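# Hold a reel and wind a cable around its hub

## Task

With one gripper, grasp the reel so that one of its fingers pins the cable down close to one of the cable's ends. Then wrap the cable around the reel's hub more than one complete turn, keeping it within roughly one cable thickness of the hub over almost the entire turn. Any cable doubling back in the opposite direction between the flanges is subtracted from the turn. Declare completion only when all of these hold: that grasp keeps the reel steady and lifted above the table, the other arm's moving parts are clear of both reel and cable, and the other arm is not pressing hard against the holding arm.

## Robot and tools

Robot: two arms, left_arm and right_arm, each with a two-finger parallel gripper and a wrist camera. Calibrated base positions in the scene frame: left_arm (-0.037, +0.274, +0.003) m, right_arm (+0.030, -0.269, +0.040) m. Both are turned only slightly about z.

Frames. The scene frame has its origin at table-top height, midway between the nominal bases. +z is up, +x points out over the table, and left_arm is on the +y side. Arm names do not match image sides. Each arm reports its hand pose, velocities and targets in its own base frame. Offsets you send are along the current Hand target's own axes. The gripper's fingers point along its +z axis and open and close along its y axis. end_effector_position is the point between the pads, about 1 cm short of the fingertips. Fixed cameras and the table use the scene frame.

Row format, used by execute_actions and move: 14 numbers, each in [-1, 1]. The first 7 belong to left_arm and the next 7 to right_arm, in the order dx, dy, dz, rx, ry, rz, opening. Always send all 14, even when only one arm moves. dx..rz are an offset, not a pose. They are measured from that arm's Hand target as it stood when the action or move began. 1.0 equals 0.6 m for dx/dy/dz and 180 degrees for the rotation. rx, ry, rz form a single rotation vector. Sending the same offset again moves the arm further. Opening is absolute: +1 is fully open (0.094 m) and -1 is closed. A 0 in the opening slot is itself a command, so to leave a gripper alone, repeat its current opening.

execute_actions(actions, cameras): actions is a list of actions. Each action is a table of up to 15 rows, one row per 1/30 s step. If you give fewer rows, the last one is held for the remaining steps. Every row in an action counts from the start pose of that action, not from the row before it. Images are returned only when actions is empty or cameras names them. An empty list also returns the scene number and task.

move(target, speed, blend, opening_speed, grip_force, blocking, cameras): target is one 14-number row or a list of up to 15 rows. Every row is an offset from the same starting Hand targets. The paths are straight and finish together, lasting between 0.5 s and 10 s.
- speed: m/s, from 0.002 to 2.9, default 0.25. Turning is capped at twice that value in rad/s. Give one number, or one per target.
- blend: corner rounding in metres. 0 means stopping at each target.
- opening_speed: per second on the -1..1 scale, at least 0.2. Use it for gentle closing.
- grip_force: newtons per pad, from 10 to 50. Give one number or one per arm. It persists until changed. Lower force closes more slowly.
- blocking=false: returns after about 0.5 s while the motion carries on.
The result adds a move: line reporting how the move ended (done, off_target, moving, held, fault) and which limits fired. limits=paced means a pose was clipped; limits=held means a check held back steps. Moves do not avoid obstacles or the other arm. Faster moves lag and stray more and strike harder.

wait(seconds 0 to 10): lets time pass while the arms hold their commands. stop(): brakes a running move. zoom_image(camera, region=[x0,y0,x1,y1]) enlarges part of the newest image from one of cam_head_left, cam_head_right, cam_high, cam_low, cam_left_wrist or cam_right_wrist. The region may be at most 504 px wide and 504 px high, with the origin at top-left. Images are 896x504. read_manual(section="licences") returns only licence text. finished_scene(scene) takes an integer 1 or 2. It ends the scene for good, so call it only while the goal holds.

Reading results. end_effector_position is in metres and end_effector_quat_wxyz is in the arm's base frame. Hand target is your last commanded pose after clipping, and the next offsets count from it. The gripper often comes to rest a few cm short of it because of friction or weight. That alone does not mean contact. A new command, even all zeros, asks for the target again. If the gripper still falls short, send the gap as an offset. grip_measured uses the opening scale. It reads slightly wide with nothing held and somewhat narrower than a hard part under full squeeze. It keeps tracking the command, so it never shows a stop at first contact. Joint velocities may read "within noise". Joint torques include the arm's own weight and are noisy. Tool commands shows the present commands.

Control details. Each step, the commanded orientation is limited to within 40 degrees of the measured one, so large turns need several steps. Sending 0 for all six pose numbers re-commands the current Hand target. An arm blocked by something keeps pushing. To release it, command a target back beyond where the gripper sits.

Avoid the following:
- Letting the reel or cable fall or leave the table.
- Dropping the reel, or releasing parts while they move.
- Fast impacts with the table or fixtures.
- Any firm contact between the two arms, including closing one gripper on the other's fingers.
- The wrist-camera cables touching objects. That counts as the hand touching them.
- Paths that pass close to an arm's own base, since they can flip its shoulder posture.
- Keeping an arm stretched, loaded or pushing for long. Motors heat: MOTOR HOT appears at 75 °C, and at 90 °C that arm folds and stops working.
A loose object may occasionally be nudged by outside pushes. Close slowly on anything that could squash.

Each tool is called after "Call:" as name(argument=value, ...), one argument or row to a line, values as JSON.

## Session

Scene 1 solved. Now scene 2.

Call:
execute_actions(
  actions=[],
)

Call:
zoom_image(
  camera="cam_head_left",
  region=[60, 180, 560, 504],
)

Call:
zoom_image(
  camera="cam_high",
  region=[180, 100, 600, 500],
)

Scene clock: 0.00 s.
left_arm: end_effector_position=(+0.3980, -0.0113, +0.0508) grip_measured=+1.000 end_effector_quat_wxyz=(+0.463, -0.145, +0.867, -0.112) | right_arm: end_effector_position=(+0.4140, -0.0072, +0.0464) grip_measured=+1.000 end_effector_quat_wxyz=(+0.537, -0.086, +0.835, +0.078)
Joint positions: left_arm=[-0.005 1.602 0.479 0.545 0.056 -0.367 0.094] | right_arm=[-0.188 1.8 0.466 0.874 -0.394 -0.146 0.094]
Joint velocities: within noise
Joint torques (N m): no reading
Heat: left arm: 41 °C; right arm: 36 °C.
Hand target: left_arm +0.4027, -0.0112, +0.0594; +0.475, -0.143, +0.861, -0.114 | right_arm +0.4186, -0.0074, +0.0563; +0.550, -0.090, +0.827, +0.076
Tool commands: left_gripper/opening=+1.0 right_gripper/opening=+1.0
camera_calibration:
cam_left_wrist: T_world_to_cam=[[0.163256, -0.936307, 0.310928, -0.0915977], [-0.831423, -0.30023, -0.467544, 0.38647], [0.531115, -0.182183, -0.827482, -0.0771694], [0, 0, 0, 1]] pos_world=[0.37726, 0.0162072, 0.145316]
cam_right_wrist: T_world_to_cam=[[0.244746, -0.967575, -0.0624325, -0.103924], [-0.740813, -0.145068, -0.655859, 0.373384], [0.625536, 0.20677, -0.752297, -0.131378], [0, 0, 0, 1]] pos_world=[0.384225, -0.0192236, 0.139563]

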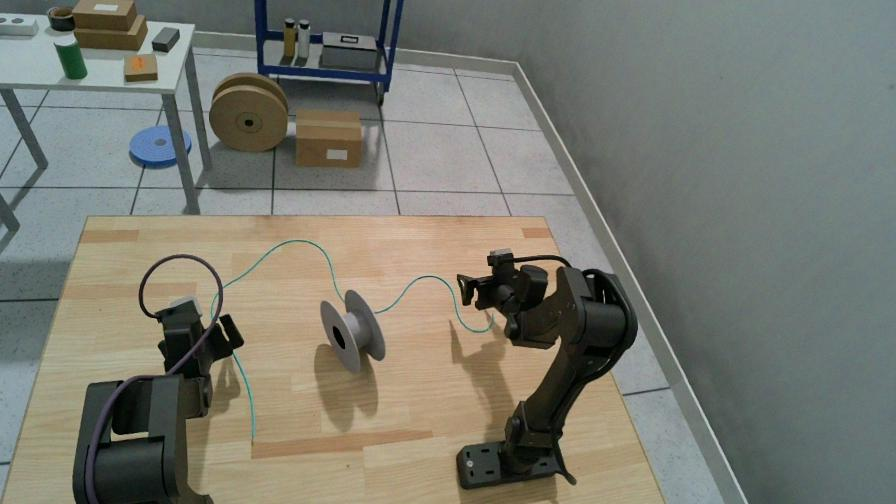

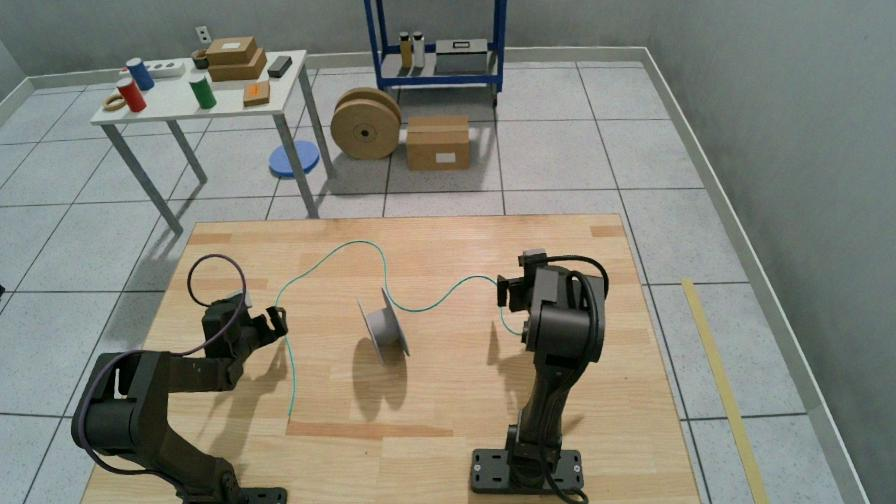

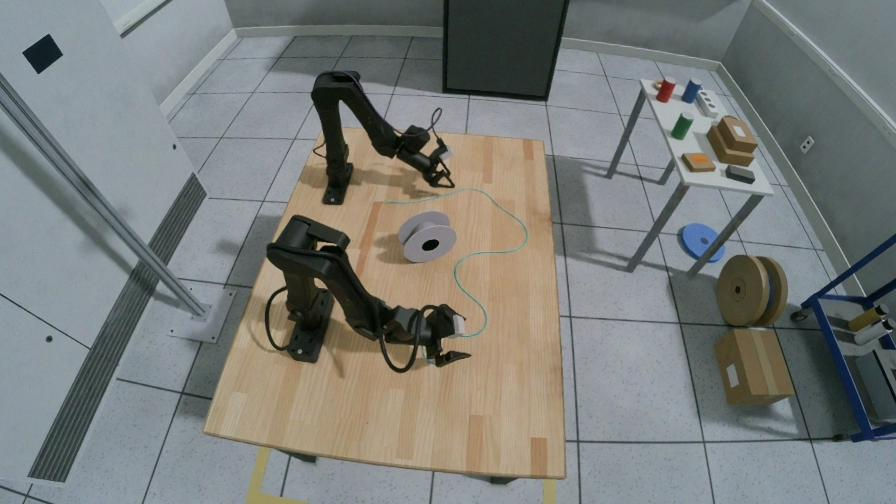

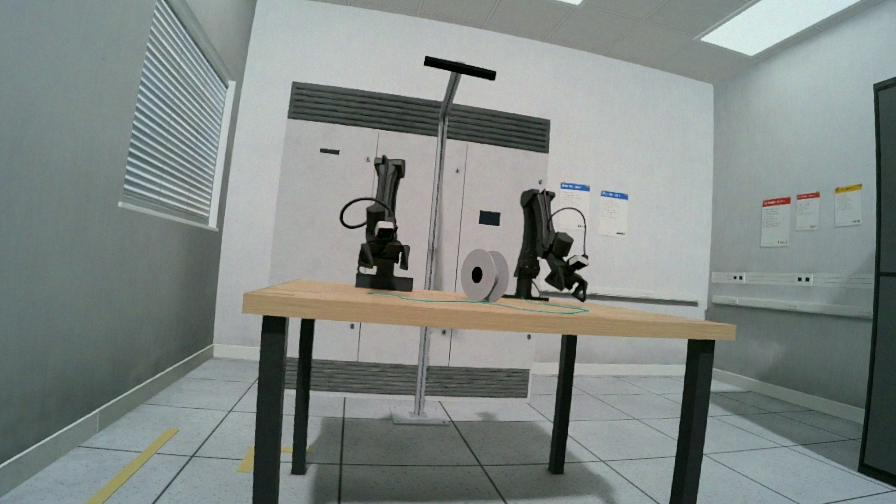

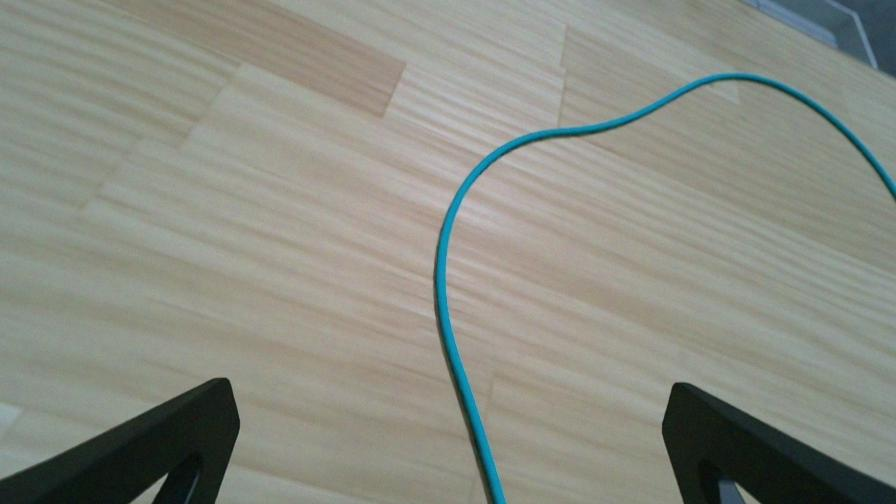

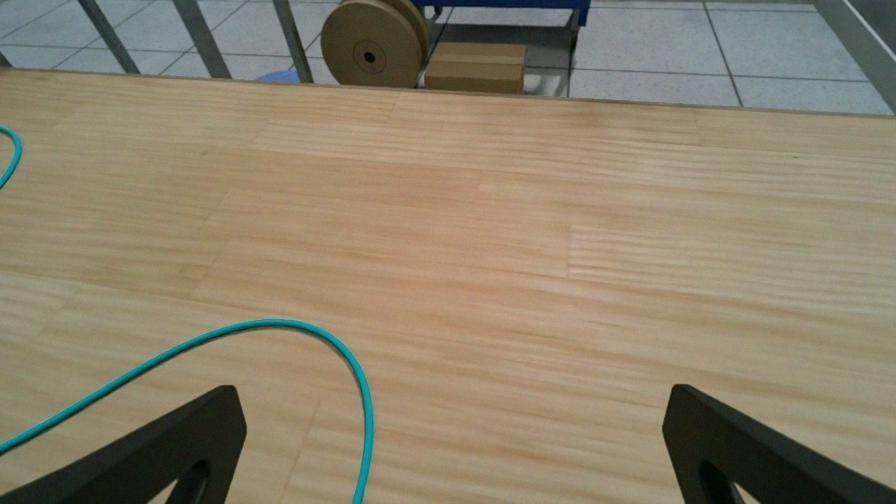

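Scaled by 1.008 from the camera's 896x504 image, which has a finer 1280x720 frame.

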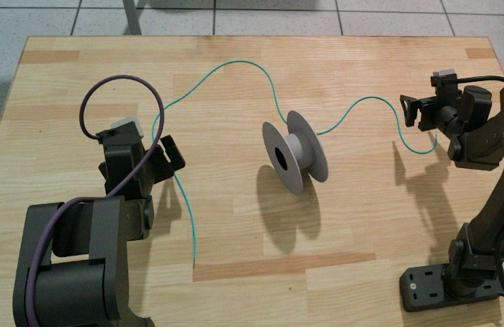

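Scaled by 1.200 from the camera's 896x504 image, which has a finer 1280x720 frame.

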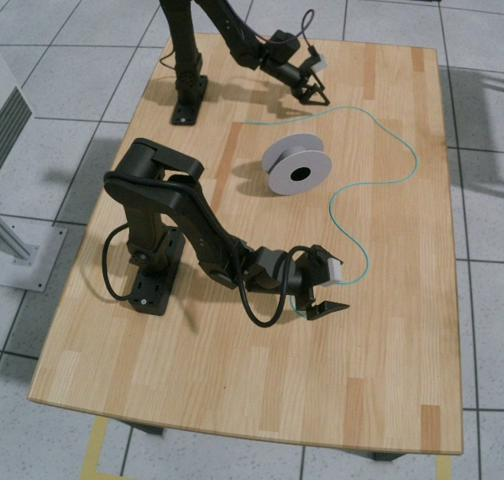

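Call:
move(
  target=[-0.0017,-0.0775,-0.0823,-0.0992,0.310,0.0524,0.0,-0.1368,0.5003,-0.3253,-0.0237,0.1306,-0.0265,-0.3],
  speed=0.2,
  cameras=["all"],
)

Call:
zoom_image(
  camera="cam_head_right",
  region=[230, 200, 530, 430],
)

Call:
zoom_image(
  camera="cam_head_left",
  region=[180, 200, 480, 460],
)

Scene clock: 81.23 s.
left_arm: end_effector_position=(+0.3617, -0.0507, +0.0982) grip_measured=+0.003 end_effector_quat_wxyz=(-0.006, -0.081, +0.997, -0.004) | right_arm: end_effector_position=(+0.2004, +0.2425, +0.2028) grip_measured=-0.299 end_effector_quat_wxyz=(+0.354, -0.169, +0.918, +0.061)
Joint positions: left_arm=[-0.137 1.943 1.641 -1.278 0.011 -0.298 0.047] | right_arm=[1.157 1.228 1.103 -0.888 0.504 0.646 0.033]
Joint torques (N m): left_arm=[-0.51 -8.23 8.4 0.02 -0.12 0.09] | right_arm=[0.53 -2.84 8.73 0.9 0.52 0.08]
Heat: left arm: 43 °C; right arm: 37 °C.
Hand target: left_arm +0.3676, -0.0512, +0.1014; -0.001, -0.074, +0.997, +0.000 | right_arm +0.2052, +0.2460, +0.2149; +0.369, -0.158, +0.914, +0.064
Off the commanded pose: left_arm 0.007 m, 1 deg | right_arm 0.013 m, 2 deg.
move: off_target (right_arm)
camera_calibration:
cam_left_wrist: T_world_to_cam=[[0.154142, -0.987918, -0.0160658, -0.104522], [-0.889659, -0.145848, 0.432708, 0.307177], [-0.429823, -0.0524054, -0.901391, 0.335615], [0, 0, 0, 1]] pos_world=[0.433649, -0.0408698, 0.167924]
cam_right_wrist: T_world_to_cam=[[0.360109, -0.932664, -0.0214229, 0.159855], [-0.892939, -0.33794, -0.297415, 0.358465], [0.270149, 0.126231, -0.954508, 0.200053], [0, 0, 0, 1]] pos_world=[0.208479, 0.244977, 0.30099]

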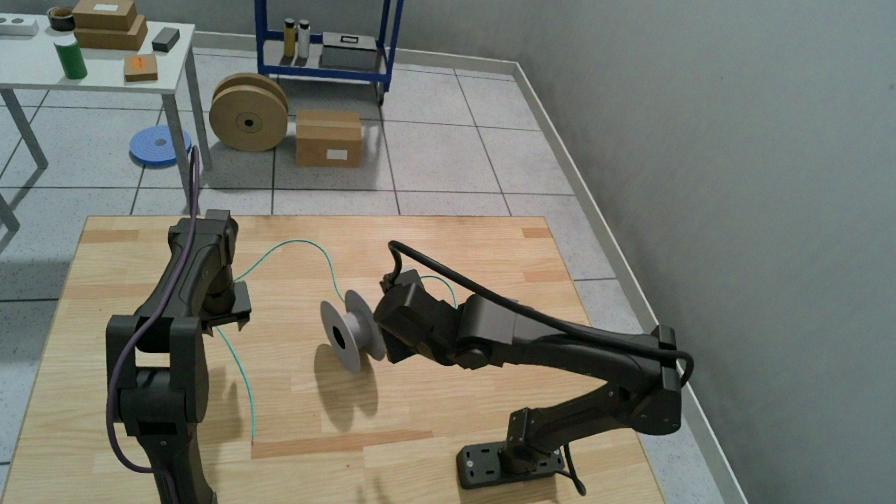

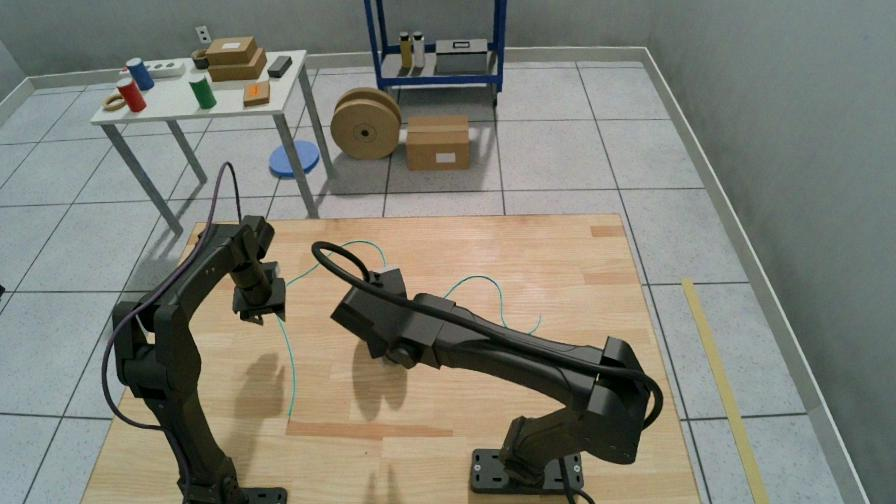

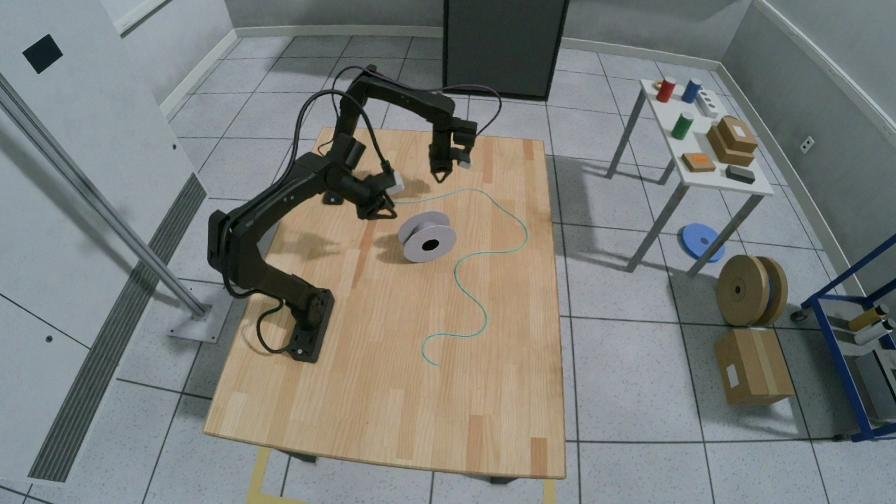

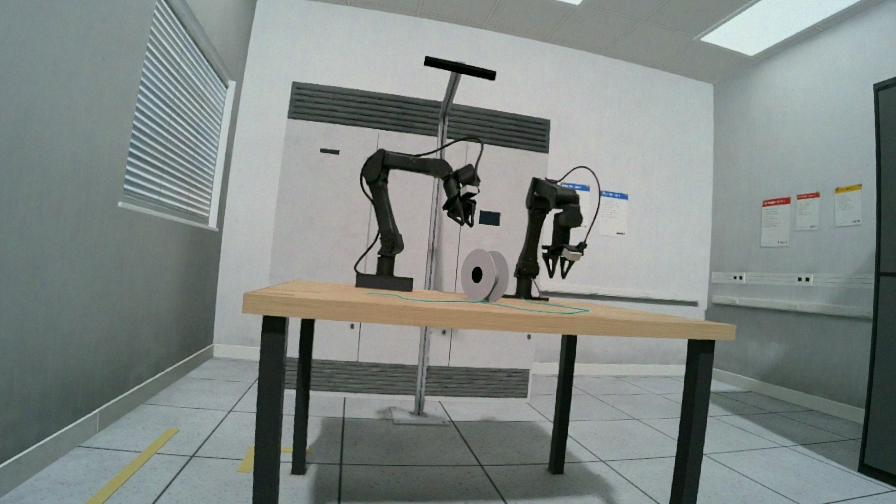

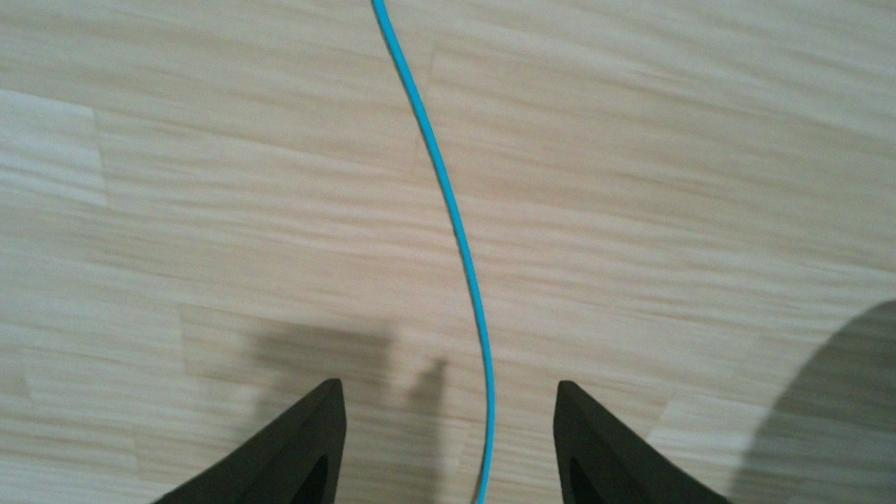

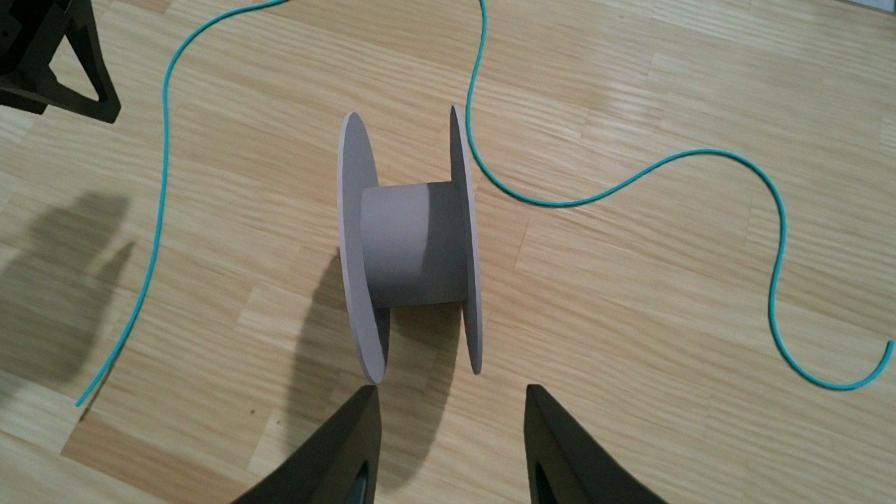

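Scaled by 1.680 from the camera's 896x504 image, which has a finer 1280x720 frame.

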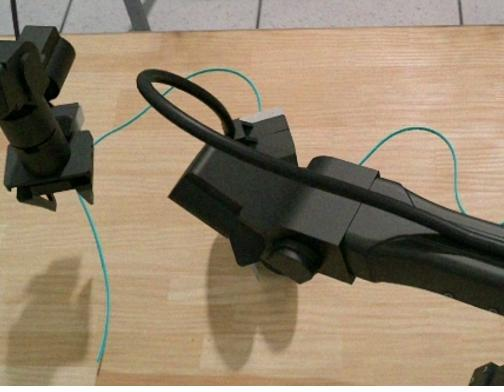

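Scaled by 1.680 from the camera's 896x504 image, which has a finer 1280x720 frame.

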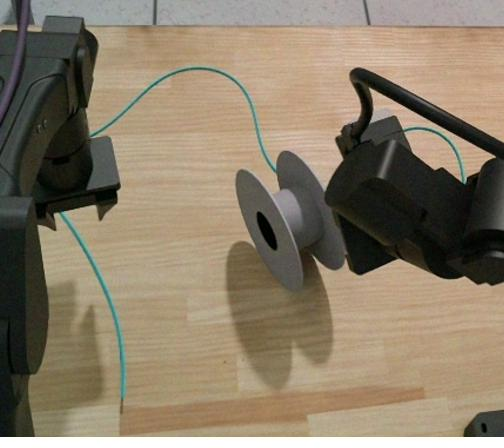

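Call:
move(
  target=[0,-0.008,0.075,0,0,0,0.0,0.0228,-0.0058,0.1403,-0.0197,0,-0.0204,-0.3],
  speed=0.12,
  cameras=["cam_left_wrist","cam_right_wrist","cam_head_left","cam_head_right","cam_low"],
)

Call:
zoom_image(
  camera="cam_low",
  region=[380, 200, 640, 320],
)

Scene clock: 112.20 s.
left_arm: end_effector_position=(+0.3661, -0.0555, +0.0625) grip_measured=+0.003 end_effector_quat_wxyz=(-0.002, -0.075, +0.997, -0.005) | right_arm: end_effector_position=(+0.2484, +0.2563, +0.1447) grip_measured=-0.299 end_effector_quat_wxyz=(+0.361, -0.199, +0.908, +0.076)
Joint positions: left_arm=[-0.148 1.974 1.541 -1.14 0.011 -0.298 0.047] | right_arm=[0.983 1.318 0.905 -0.484 0.373 0.42 0.033]
Joint torques (N m): left_arm=[-0.59 -8.64 4.92 0.35 -0.12 -0.06] | right_arm=[-0.46 -3.7 6.11 1.44 0.1 -0.1]
Heat: left arm: 42 °C; right arm: 39 °C.
Hand target: left_arm +0.3682, -0.0560, +0.0564; -0.001, -0.074, +0.997, +0.000 | right_arm +0.2521, +0.2591, +0.1448; +0.366, -0.198, +0.906, +0.080
Off the commanded pose: left_arm 0.007 m, 1 deg | right_arm 0.005 m, 1 deg.
move: done
camera_calibration:
cam_left_wrist: T_world_to_cam=[[0.1429, -0.989636, -0.0141583, -0.106671], [-0.894166, -0.135221, 0.426827, 0.32848], [-0.424318, -0.0483338, -0.904222, 0.30341], [0, 0, 0, 1]] pos_world=[0.437701, -0.0464828, 0.132635]
cam_right_wrist: T_world_to_cam=[[0.423237, -0.905692, -0.0243376, 0.132027], [-0.862028, -0.394273, -0.318523, 0.398545], [0.278888, 0.15579, -0.947603, 0.119143], [0, 0, 0, 1]] pos_world=[0.254451, 0.25815, 0.243059]
Images, in order (width x height): cam_head_left 896x504, cam_head_right 896x504, cam_low 896x504, cam_left_wrist 896x504, cam_right_wrist 896x504.

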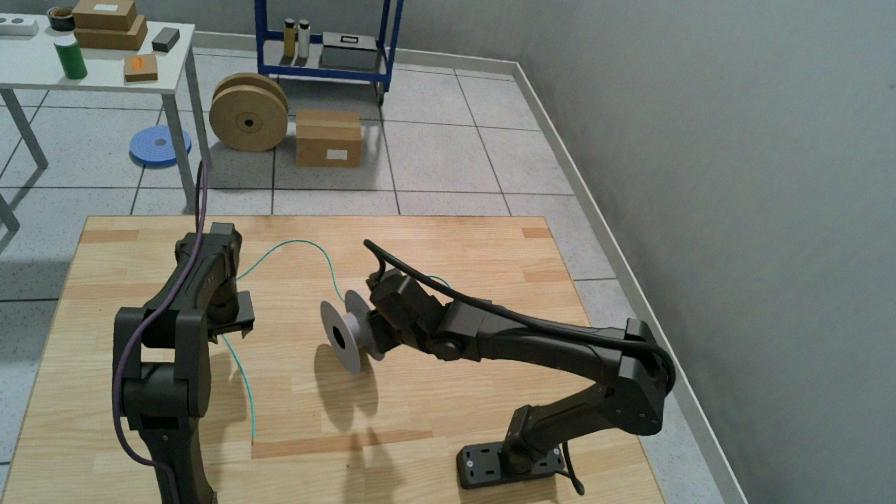

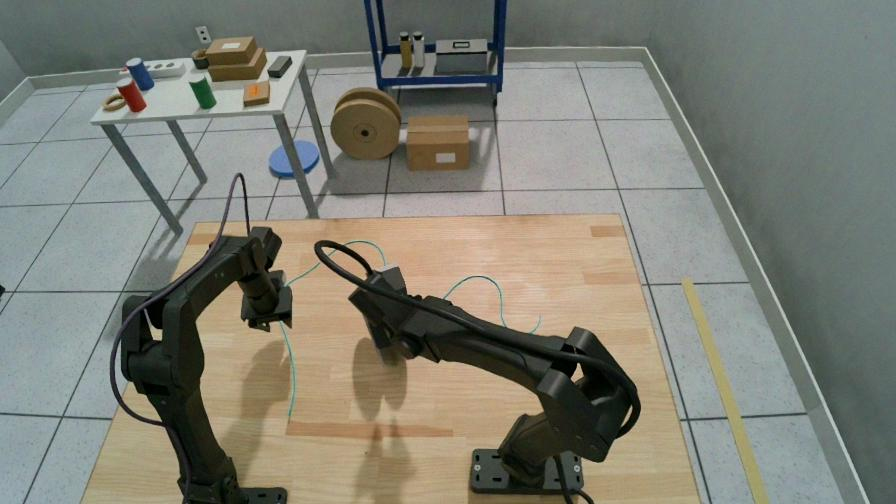

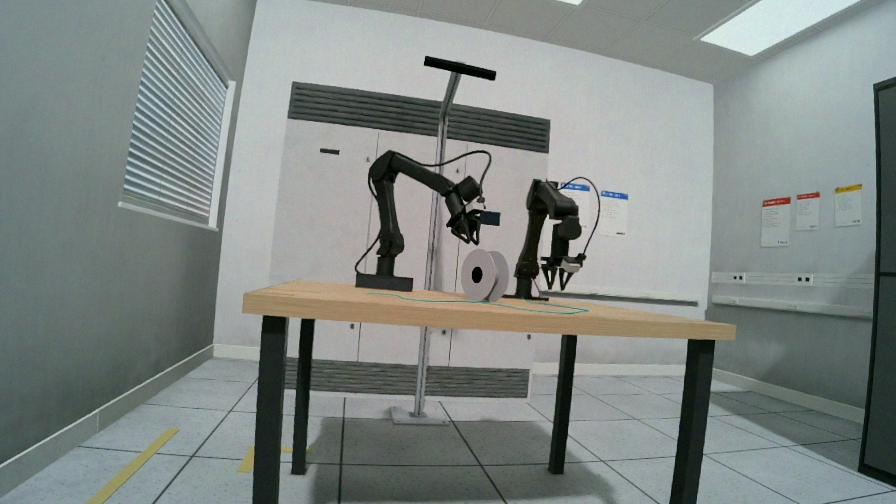

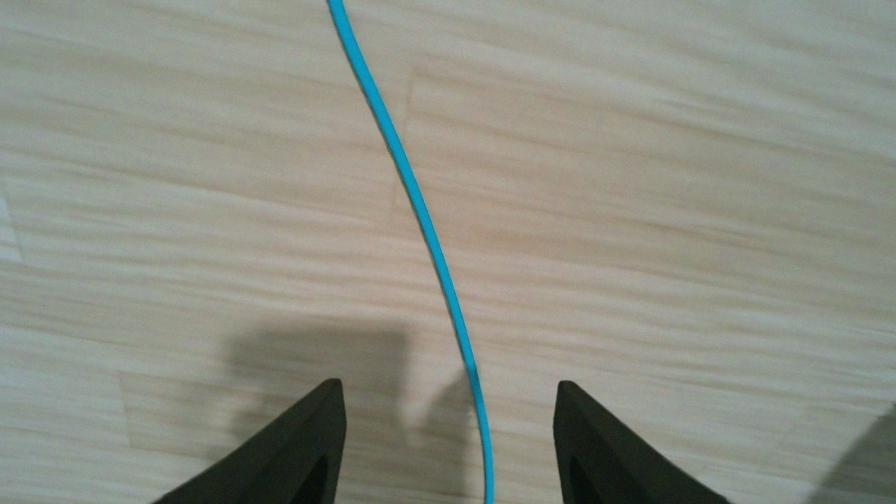

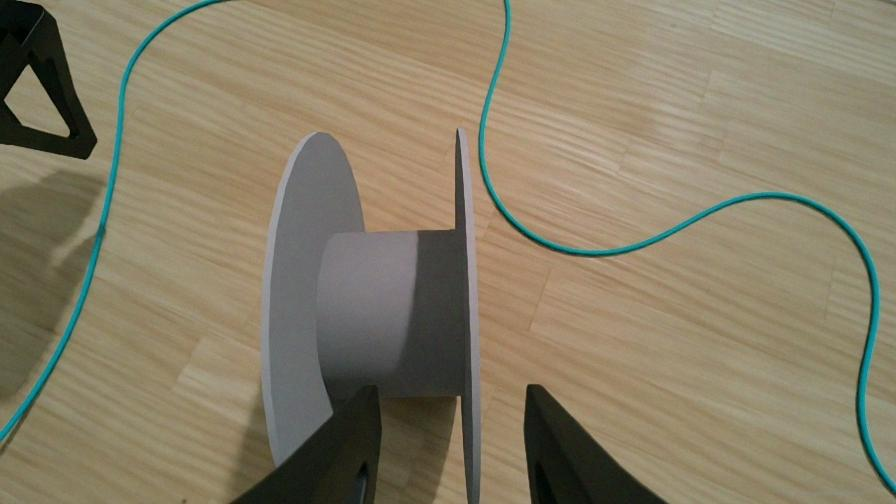

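Scaled by 1.938 from the camera's 896x504 image, which has a finer 1280x720 frame.

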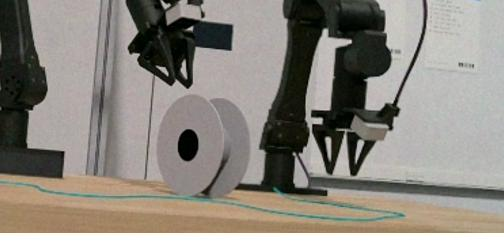

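Call:
move(
  target=[0,-0.004,0.03,0,0,0,0.0,0.0702,-0.0075,0.0758,-0.0039,0,-0.004,-0.3],
  speed=0.06,
  cameras=["cam_left_wrist","cam_right_wrist","cam_low"],
)

Call:
zoom_image(
  camera="cam_low",
  region=[430, 220, 630, 310],
)

Scene clock: 136.40 s.
left_arm: end_effector_position=(+0.3674, -0.0580, +0.0456) grip_measured=+0.003 end_effector_quat_wxyz=(-0.001, -0.073, +0.997, -0.005) | right_arm: end_effector_position=(+0.2513, +0.2534, +0.0828) grip_measured=-0.299 end_effector_quat_wxyz=(+0.360, -0.207, +0.906, +0.079)
Joint positions: left_arm=[-0.154 1.991 1.497 -1.075 0.01 -0.3 0.047] | right_arm=[0.959 1.391 0.7 -0.193 0.346 0.385 0.033]
Joint torques (N m): left_arm=[-0.59 -8.54 4.77 0.35 -0.12 -0.11] | right_arm=[-0.68 -3.82 5.75 1.48 0.09 -0.07]
Heat: left arm: 42 °C; right arm: 38 °C.
Hand target: left_arm +0.3686, -0.0583, +0.0385; -0.001, -0.074, +0.997, +0.001 | right_arm +0.2552, +0.2554, +0.0827; +0.365, -0.206, +0.904, +0.083
Off the commanded pose: left_arm 0.007 m, 1 deg | right_arm 0.004 m, 1 deg.
move: done
camera_calibration:
cam_left_wrist: T_world_to_cam=[[0.138382, -0.990287, -0.0134894, -0.107852], [-0.896274, -0.131016, 0.423708, 0.337606], [-0.42136, -0.0465431, -0.905698, 0.28756], [0, 0, 0, 1]] pos_world=[0.438679, -0.0491889, 0.115941]
cam_right_wrist: T_world_to_cam=[[0.439705, -0.897819, -0.0241081, 0.120441], [-0.854704, -0.410041, -0.318351, 0.382334], [0.275936, 0.160586, -0.947666, 0.0596612], [0, 0, 0, 1]] pos_world=[0.257361, 0.255326, 0.181159]
Images, in order (width x height): cam_low 896x504, cam_left_wrist 896x504, cam_right_wrist 896x504.

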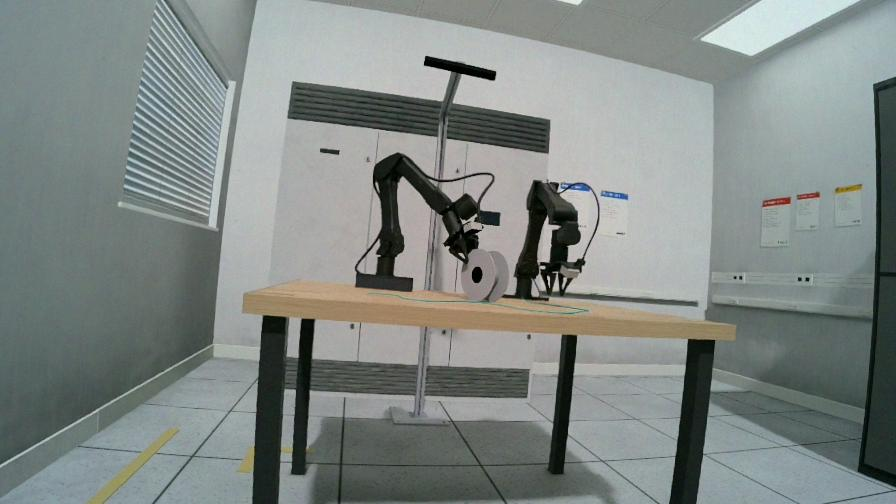

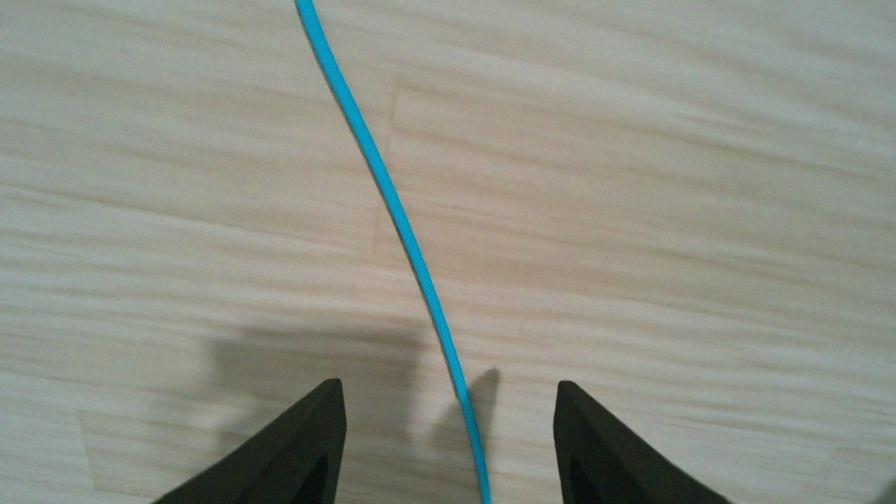

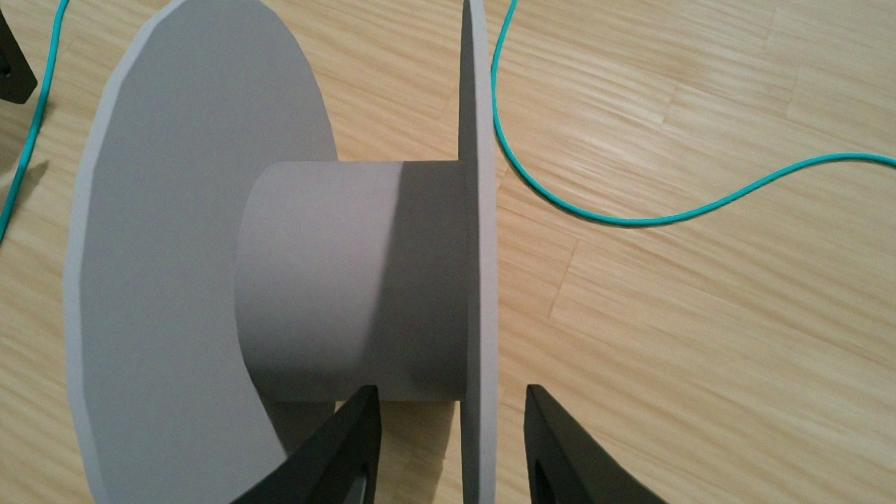

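Scaled by 2.520 from the camera's 896x504 image, which has a finer 1280x720 frame.

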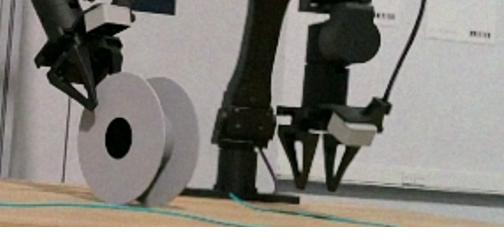

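Call:
move(
  target=[0,0.0,0.021,0,0,-0.06,0.0,0,-0.0067,0,0,0,0,-0.3],
  speed=0.04,
  cameras=["cam_left_wrist","cam_right_wrist","cam_low"],
)

Call:
zoom_image(
  camera="cam_low",
  region=[430, 220, 630, 310],
)

Scene clock: 155.93 s.
left_arm: end_effector_position=(+0.3679, -0.0580, +0.0336) grip_measured=+0.003 end_effector_quat_wxyz=(+0.000, -0.166, +0.986, -0.005) | right_arm: end_effector_position=(+0.2535, +0.2503, +0.0811) grip_measured=-0.299 end_effector_quat_wxyz=(+0.359, -0.208, +0.907, +0.078)
Joint positions: left_arm=[-0.154 2.004 1.465 -1.029 0.01 -0.487 0.047] | right_arm=[0.944 1.391 0.695 -0.19 0.337 0.373 0.033]
Joint torques (N m): left_arm=[-0.59 -8.46 4.68 0.34 -0.12 -0.11] | right_arm=[-0.68 -4.52 5.42 1.46 0.06 -0.08]
Heat: left arm: 42 °C; right arm: 38 °C.
Hand target: left_arm +0.3687, -0.0583, +0.0259; -0.001, -0.168, +0.986, +0.001 | right_arm +0.2569, +0.2519, +0.0828; +0.365, -0.206, +0.904, +0.083
Off the commanded pose: left_arm 0.008 m, 1 deg | right_arm 0.004 m, 1 deg.
move: done
camera_calibration:
cam_left_wrist: T_world_to_cam=[[0.320722, -0.947084, -0.0130227, -0.172786], [-0.856224, -0.295778, 0.423551, 0.31895], [-0.40499, -0.124692, -0.905779, 0.266382], [0, 0, 0, 1]] pos_world=[0.436391, -0.0360885, 0.103942]
cam_right_wrist: T_world_to_cam=[[0.439297, -0.898074, -0.0219337, 0.116709], [-0.855818, -0.410954, -0.314154, 0.382519], [0.27312, 0.156778, -0.949119, 0.059777], [0, 0, 0, 1]] pos_world=[0.25977, 0.252639, 0.179465]
Images, in order (width x height): cam_low 896x504, cam_left_wrist 896x504, cam_right_wrist 896x504.

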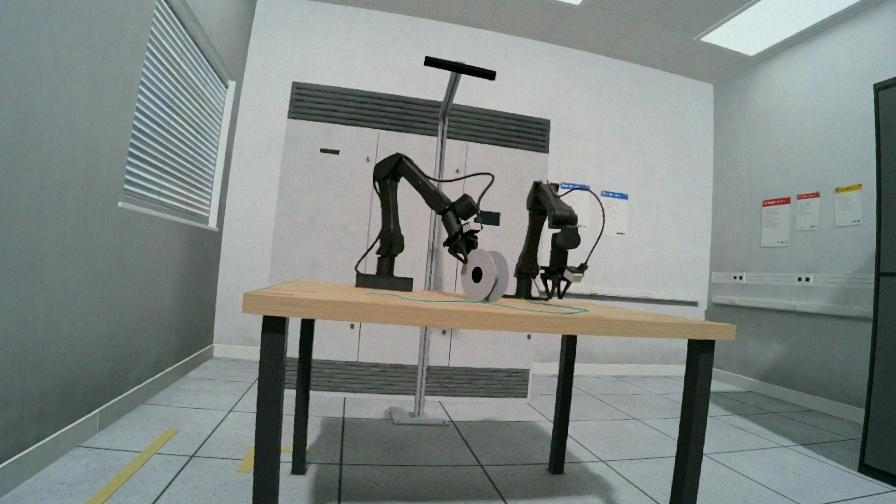

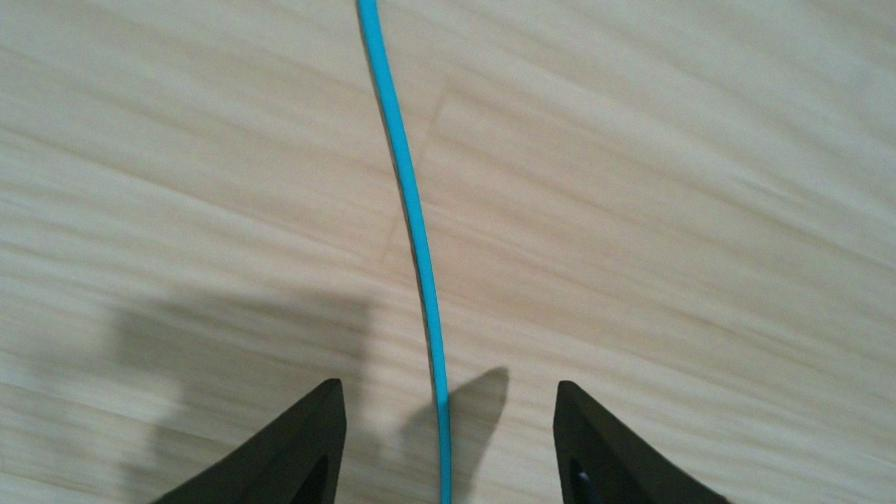

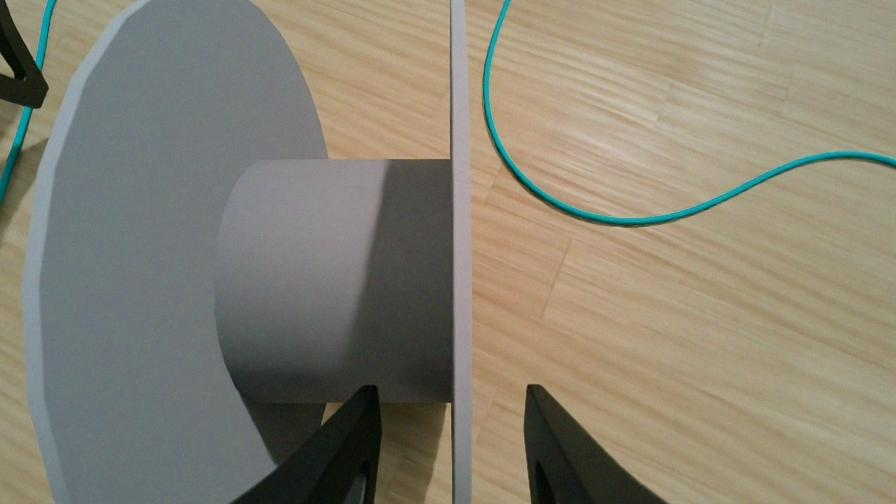

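Scaled by 2.520 from the camera's 896x504 image, which has a finer 1280x720 frame.

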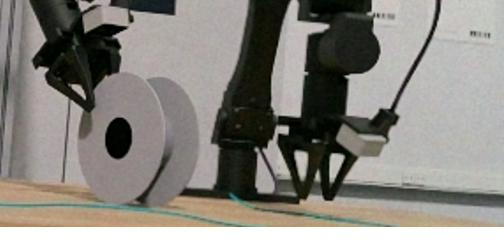

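Call:
move(
  target=[0,0.0,0.016,0,0,0,0.0,0,0,0,0,0,0,-0.3],
  speed=0.04,
  cameras=["cam_left_wrist","cam_low"],
)

Call:
zoom_image(
  camera="cam_low",
  region=[500, 260, 600, 320],
)

Scene clock: 167.17 s.
left_arm: end_effector_position=(+0.3677, -0.0580, +0.0233) grip_measured=+0.003 end_effector_quat_wxyz=(-0.001, -0.166, +0.986, -0.005) | right_arm: end_effector_position=(+0.2535, +0.2503, +0.0811) grip_measured=-0.299 end_effector_quat_wxyz=(+0.359, -0.208, +0.907, +0.078)
Joint positions: left_arm=[-0.154 2.018 1.443 -0.995 0.01 -0.488 0.047] | right_arm=[0.944 1.391 0.695 -0.19 0.337 0.373 0.033]
Joint torques (N m): left_arm=[-0.59 -8.64 4.66 0.33 -0.12 -0.11] | right_arm=[-0.57 -4.56 5.64 1.47 0.07 -0.08]
Heat: left arm: 42 °C; right arm: 38 °C.
Hand target: left_arm +0.3685, -0.0583, +0.0162; -0.001, -0.168, +0.986, +0.001 | right_arm +0.2569, +0.2519, +0.0828; +0.365, -0.206, +0.904, +0.083
Off the commanded pose: left_arm 0.007 m, 1 deg | right_arm 0.004 m, 1 deg.
move: done
camera_calibration:
cam_left_wrist: T_world_to_cam=[[0.321074, -0.946947, -0.0142425, -0.17293], [-0.854998, -0.296299, 0.425659, 0.322574], [-0.407296, -0.12449, -0.904772, 0.257751], [0, 0, 0, 1]] pos_world=[0.436304, -0.0360898, 0.093437]
Images, in order (width x height): cam_low 896x504, cam_left_wrist 896x504.

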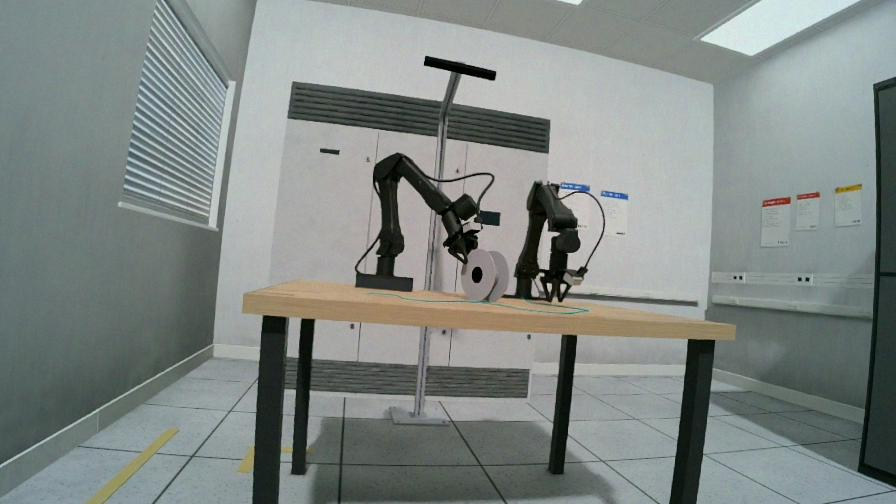

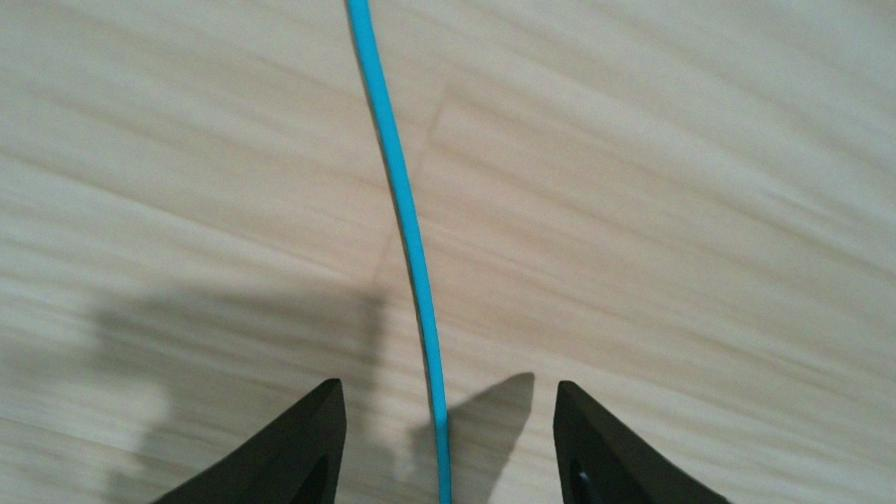

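Scaled by 5.040 from the camera's 896x504 image, which has a finer 1280x720 frame.

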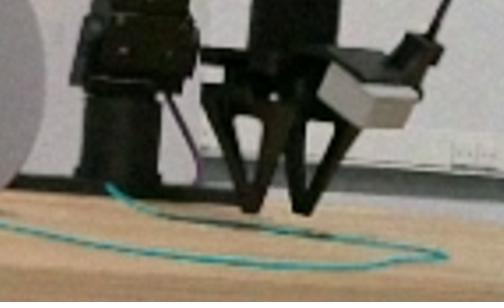

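Call:
move(
  target=[0,0.0,0.013,0,0,0,0.0,0,0,0,0,0,0,-0.3],
  speed=0.04,
  cameras=["cam_left_wrist","cam_low"],
)

Call:
zoom_image(
  camera="cam_low",
  region=[500, 260, 600, 320],
)

Scene clock: 180.00 s.
left_arm: end_effector_position=(+0.3679, -0.0580, +0.0155) grip_measured=+0.003 end_effector_quat_wxyz=(-0.001, -0.166, +0.986, -0.005) | right_arm: end_effector_position=(+0.2535, +0.2503, +0.0811) grip_measured=-0.299 end_effector_quat_wxyz=(+0.359, -0.208, +0.907, +0.078)
Joint positions: left_arm=[-0.154 2.028 1.426 -0.967 0.01 -0.488 0.047] | right_arm=[0.944 1.391 0.695 -0.19 0.337 0.373 0.033]
Joint torques (N m): left_arm=[-0.58 -8.68 4.59 0.34 -0.12 -0.11] | right_arm=[-0.73 -4.44 5.59 1.45 0.08 -0.1]
Heat: left arm: 42 °C; right arm: 38 °C.
Hand target: left_arm +0.3686, -0.0583, +0.0084; -0.001, -0.168, +0.986, +0.001 | right_arm +0.2569, +0.2519, +0.0828; +0.365, -0.206, +0.904, +0.083
Off the commanded pose: left_arm 0.007 m, 1 deg | right_arm 0.004 m, 1 deg.
move: done
camera_calibration:
cam_left_wrist: T_world_to_cam=[[0.321423, -0.946831, -0.0140635, -0.173266], [-0.855047, -0.296583, 0.425363, 0.326058], [-0.406918, -0.124697, -0.904914, 0.250706], [0, 0, 0, 1]] pos_world=[0.436503, -0.0360888, 0.0857376]
Images, in order (width x height): cam_low 896x504, cam_left_wrist 896x504.

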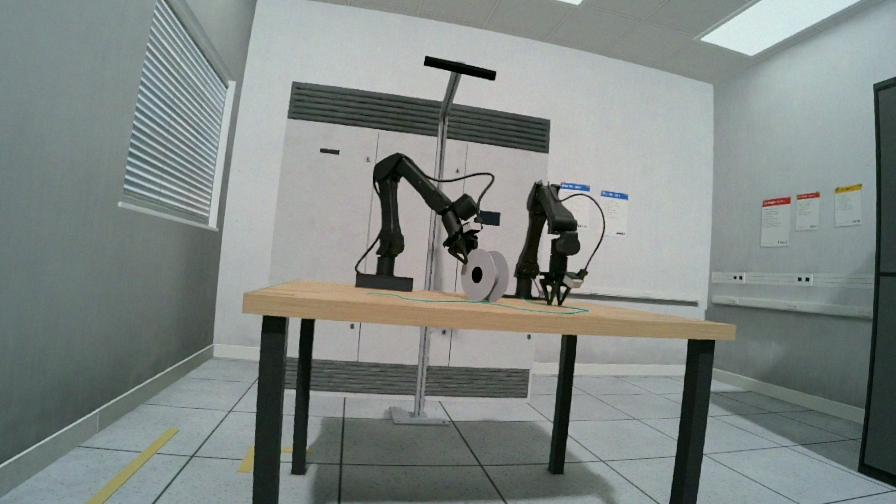

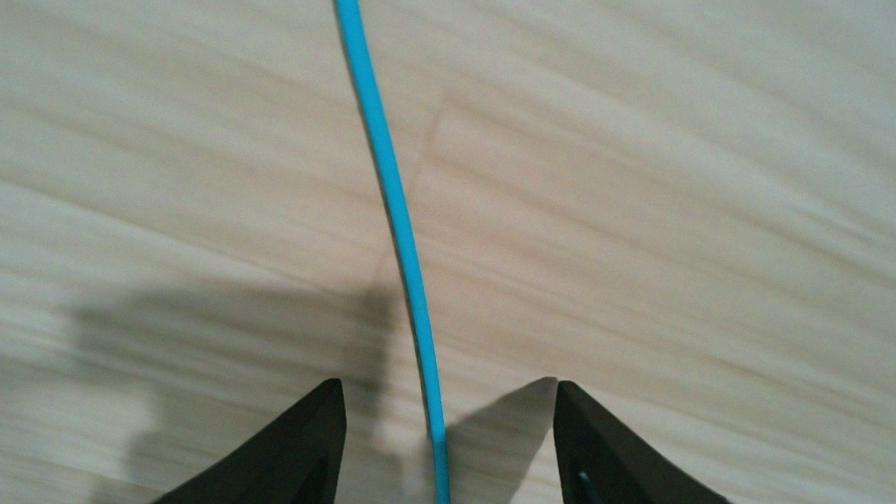

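Scaled by 5.040 from the camera's 896x504 image, which has a finer 1280x720 frame.

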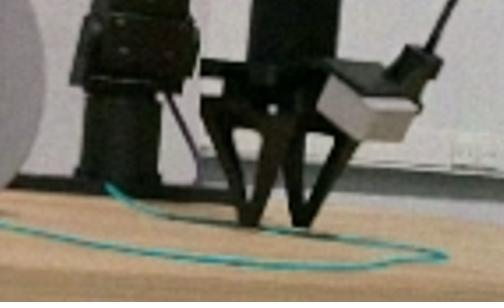

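Call:
move(
  target=[0,0,0.001,0,0,0,-1,0,0,0,0,0,0,-0.3],
  opening_speed=0.5,
  speed=0.04,
  cameras=["cam_left_wrist"],
)

Scene clock: 184.60 s.
left_arm: end_effector_position=(+0.3686, -0.0581, +0.0155) grip_measured=-0.979 end_effector_quat_wxyz=(+0.000, -0.166, +0.986, -0.005) | right_arm: end_effector_position=(+0.2535, +0.2503, +0.0811) grip_measured=-0.299 end_effector_quat_wxyz=(+0.359, -0.208, +0.907, +0.078)
Joint positions: left_arm=[-0.154 2.028 1.426 -0.965 0.01 -0.489 0.001] | right_arm=[0.944 1.391 0.695 -0.19 0.337 0.373 0.033]
Joint torques (N m): left_arm=[-0.58 -8.61 4.51 0.35 -0.12 -0.11] | right_arm=[-0.66 -4.46 5.61 1.44 0.07 -0.06]
Heat: left arm: 42 °C; right arm: 38 °C.
Hand target: left_arm +0.3686, -0.0583, +0.0078; -0.001, -0.168, +0.986, +0.001 | right_arm +0.2569, +0.2519, +0.0828; +0.365, -0.206, +0.904, +0.083
Off the commanded pose: left_arm 0.008 m, 1 deg | right_arm 0.004 m, 1 deg.
move: done
camera_calibration:
cam_left_wrist: T_world_to_cam=[[0.321849, -0.946703, -0.0128812, -0.173796], [-0.856024, -0.29678, 0.423254, 0.32696], [-0.404519, -0.125197, -0.905919, 0.250098], [0, 0, 0, 1]] pos_world=[0.436991, -0.0361864, 0.0859424]
Images, in order (width x height): cam_left_wrist 896x504.

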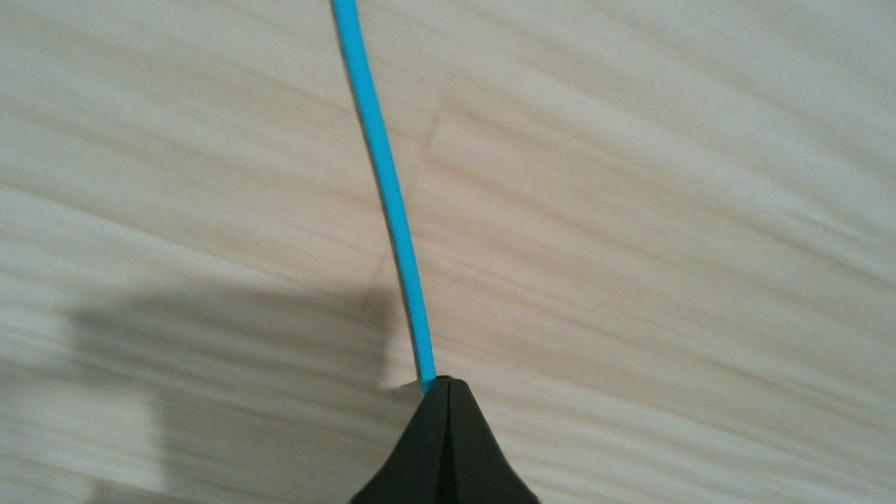

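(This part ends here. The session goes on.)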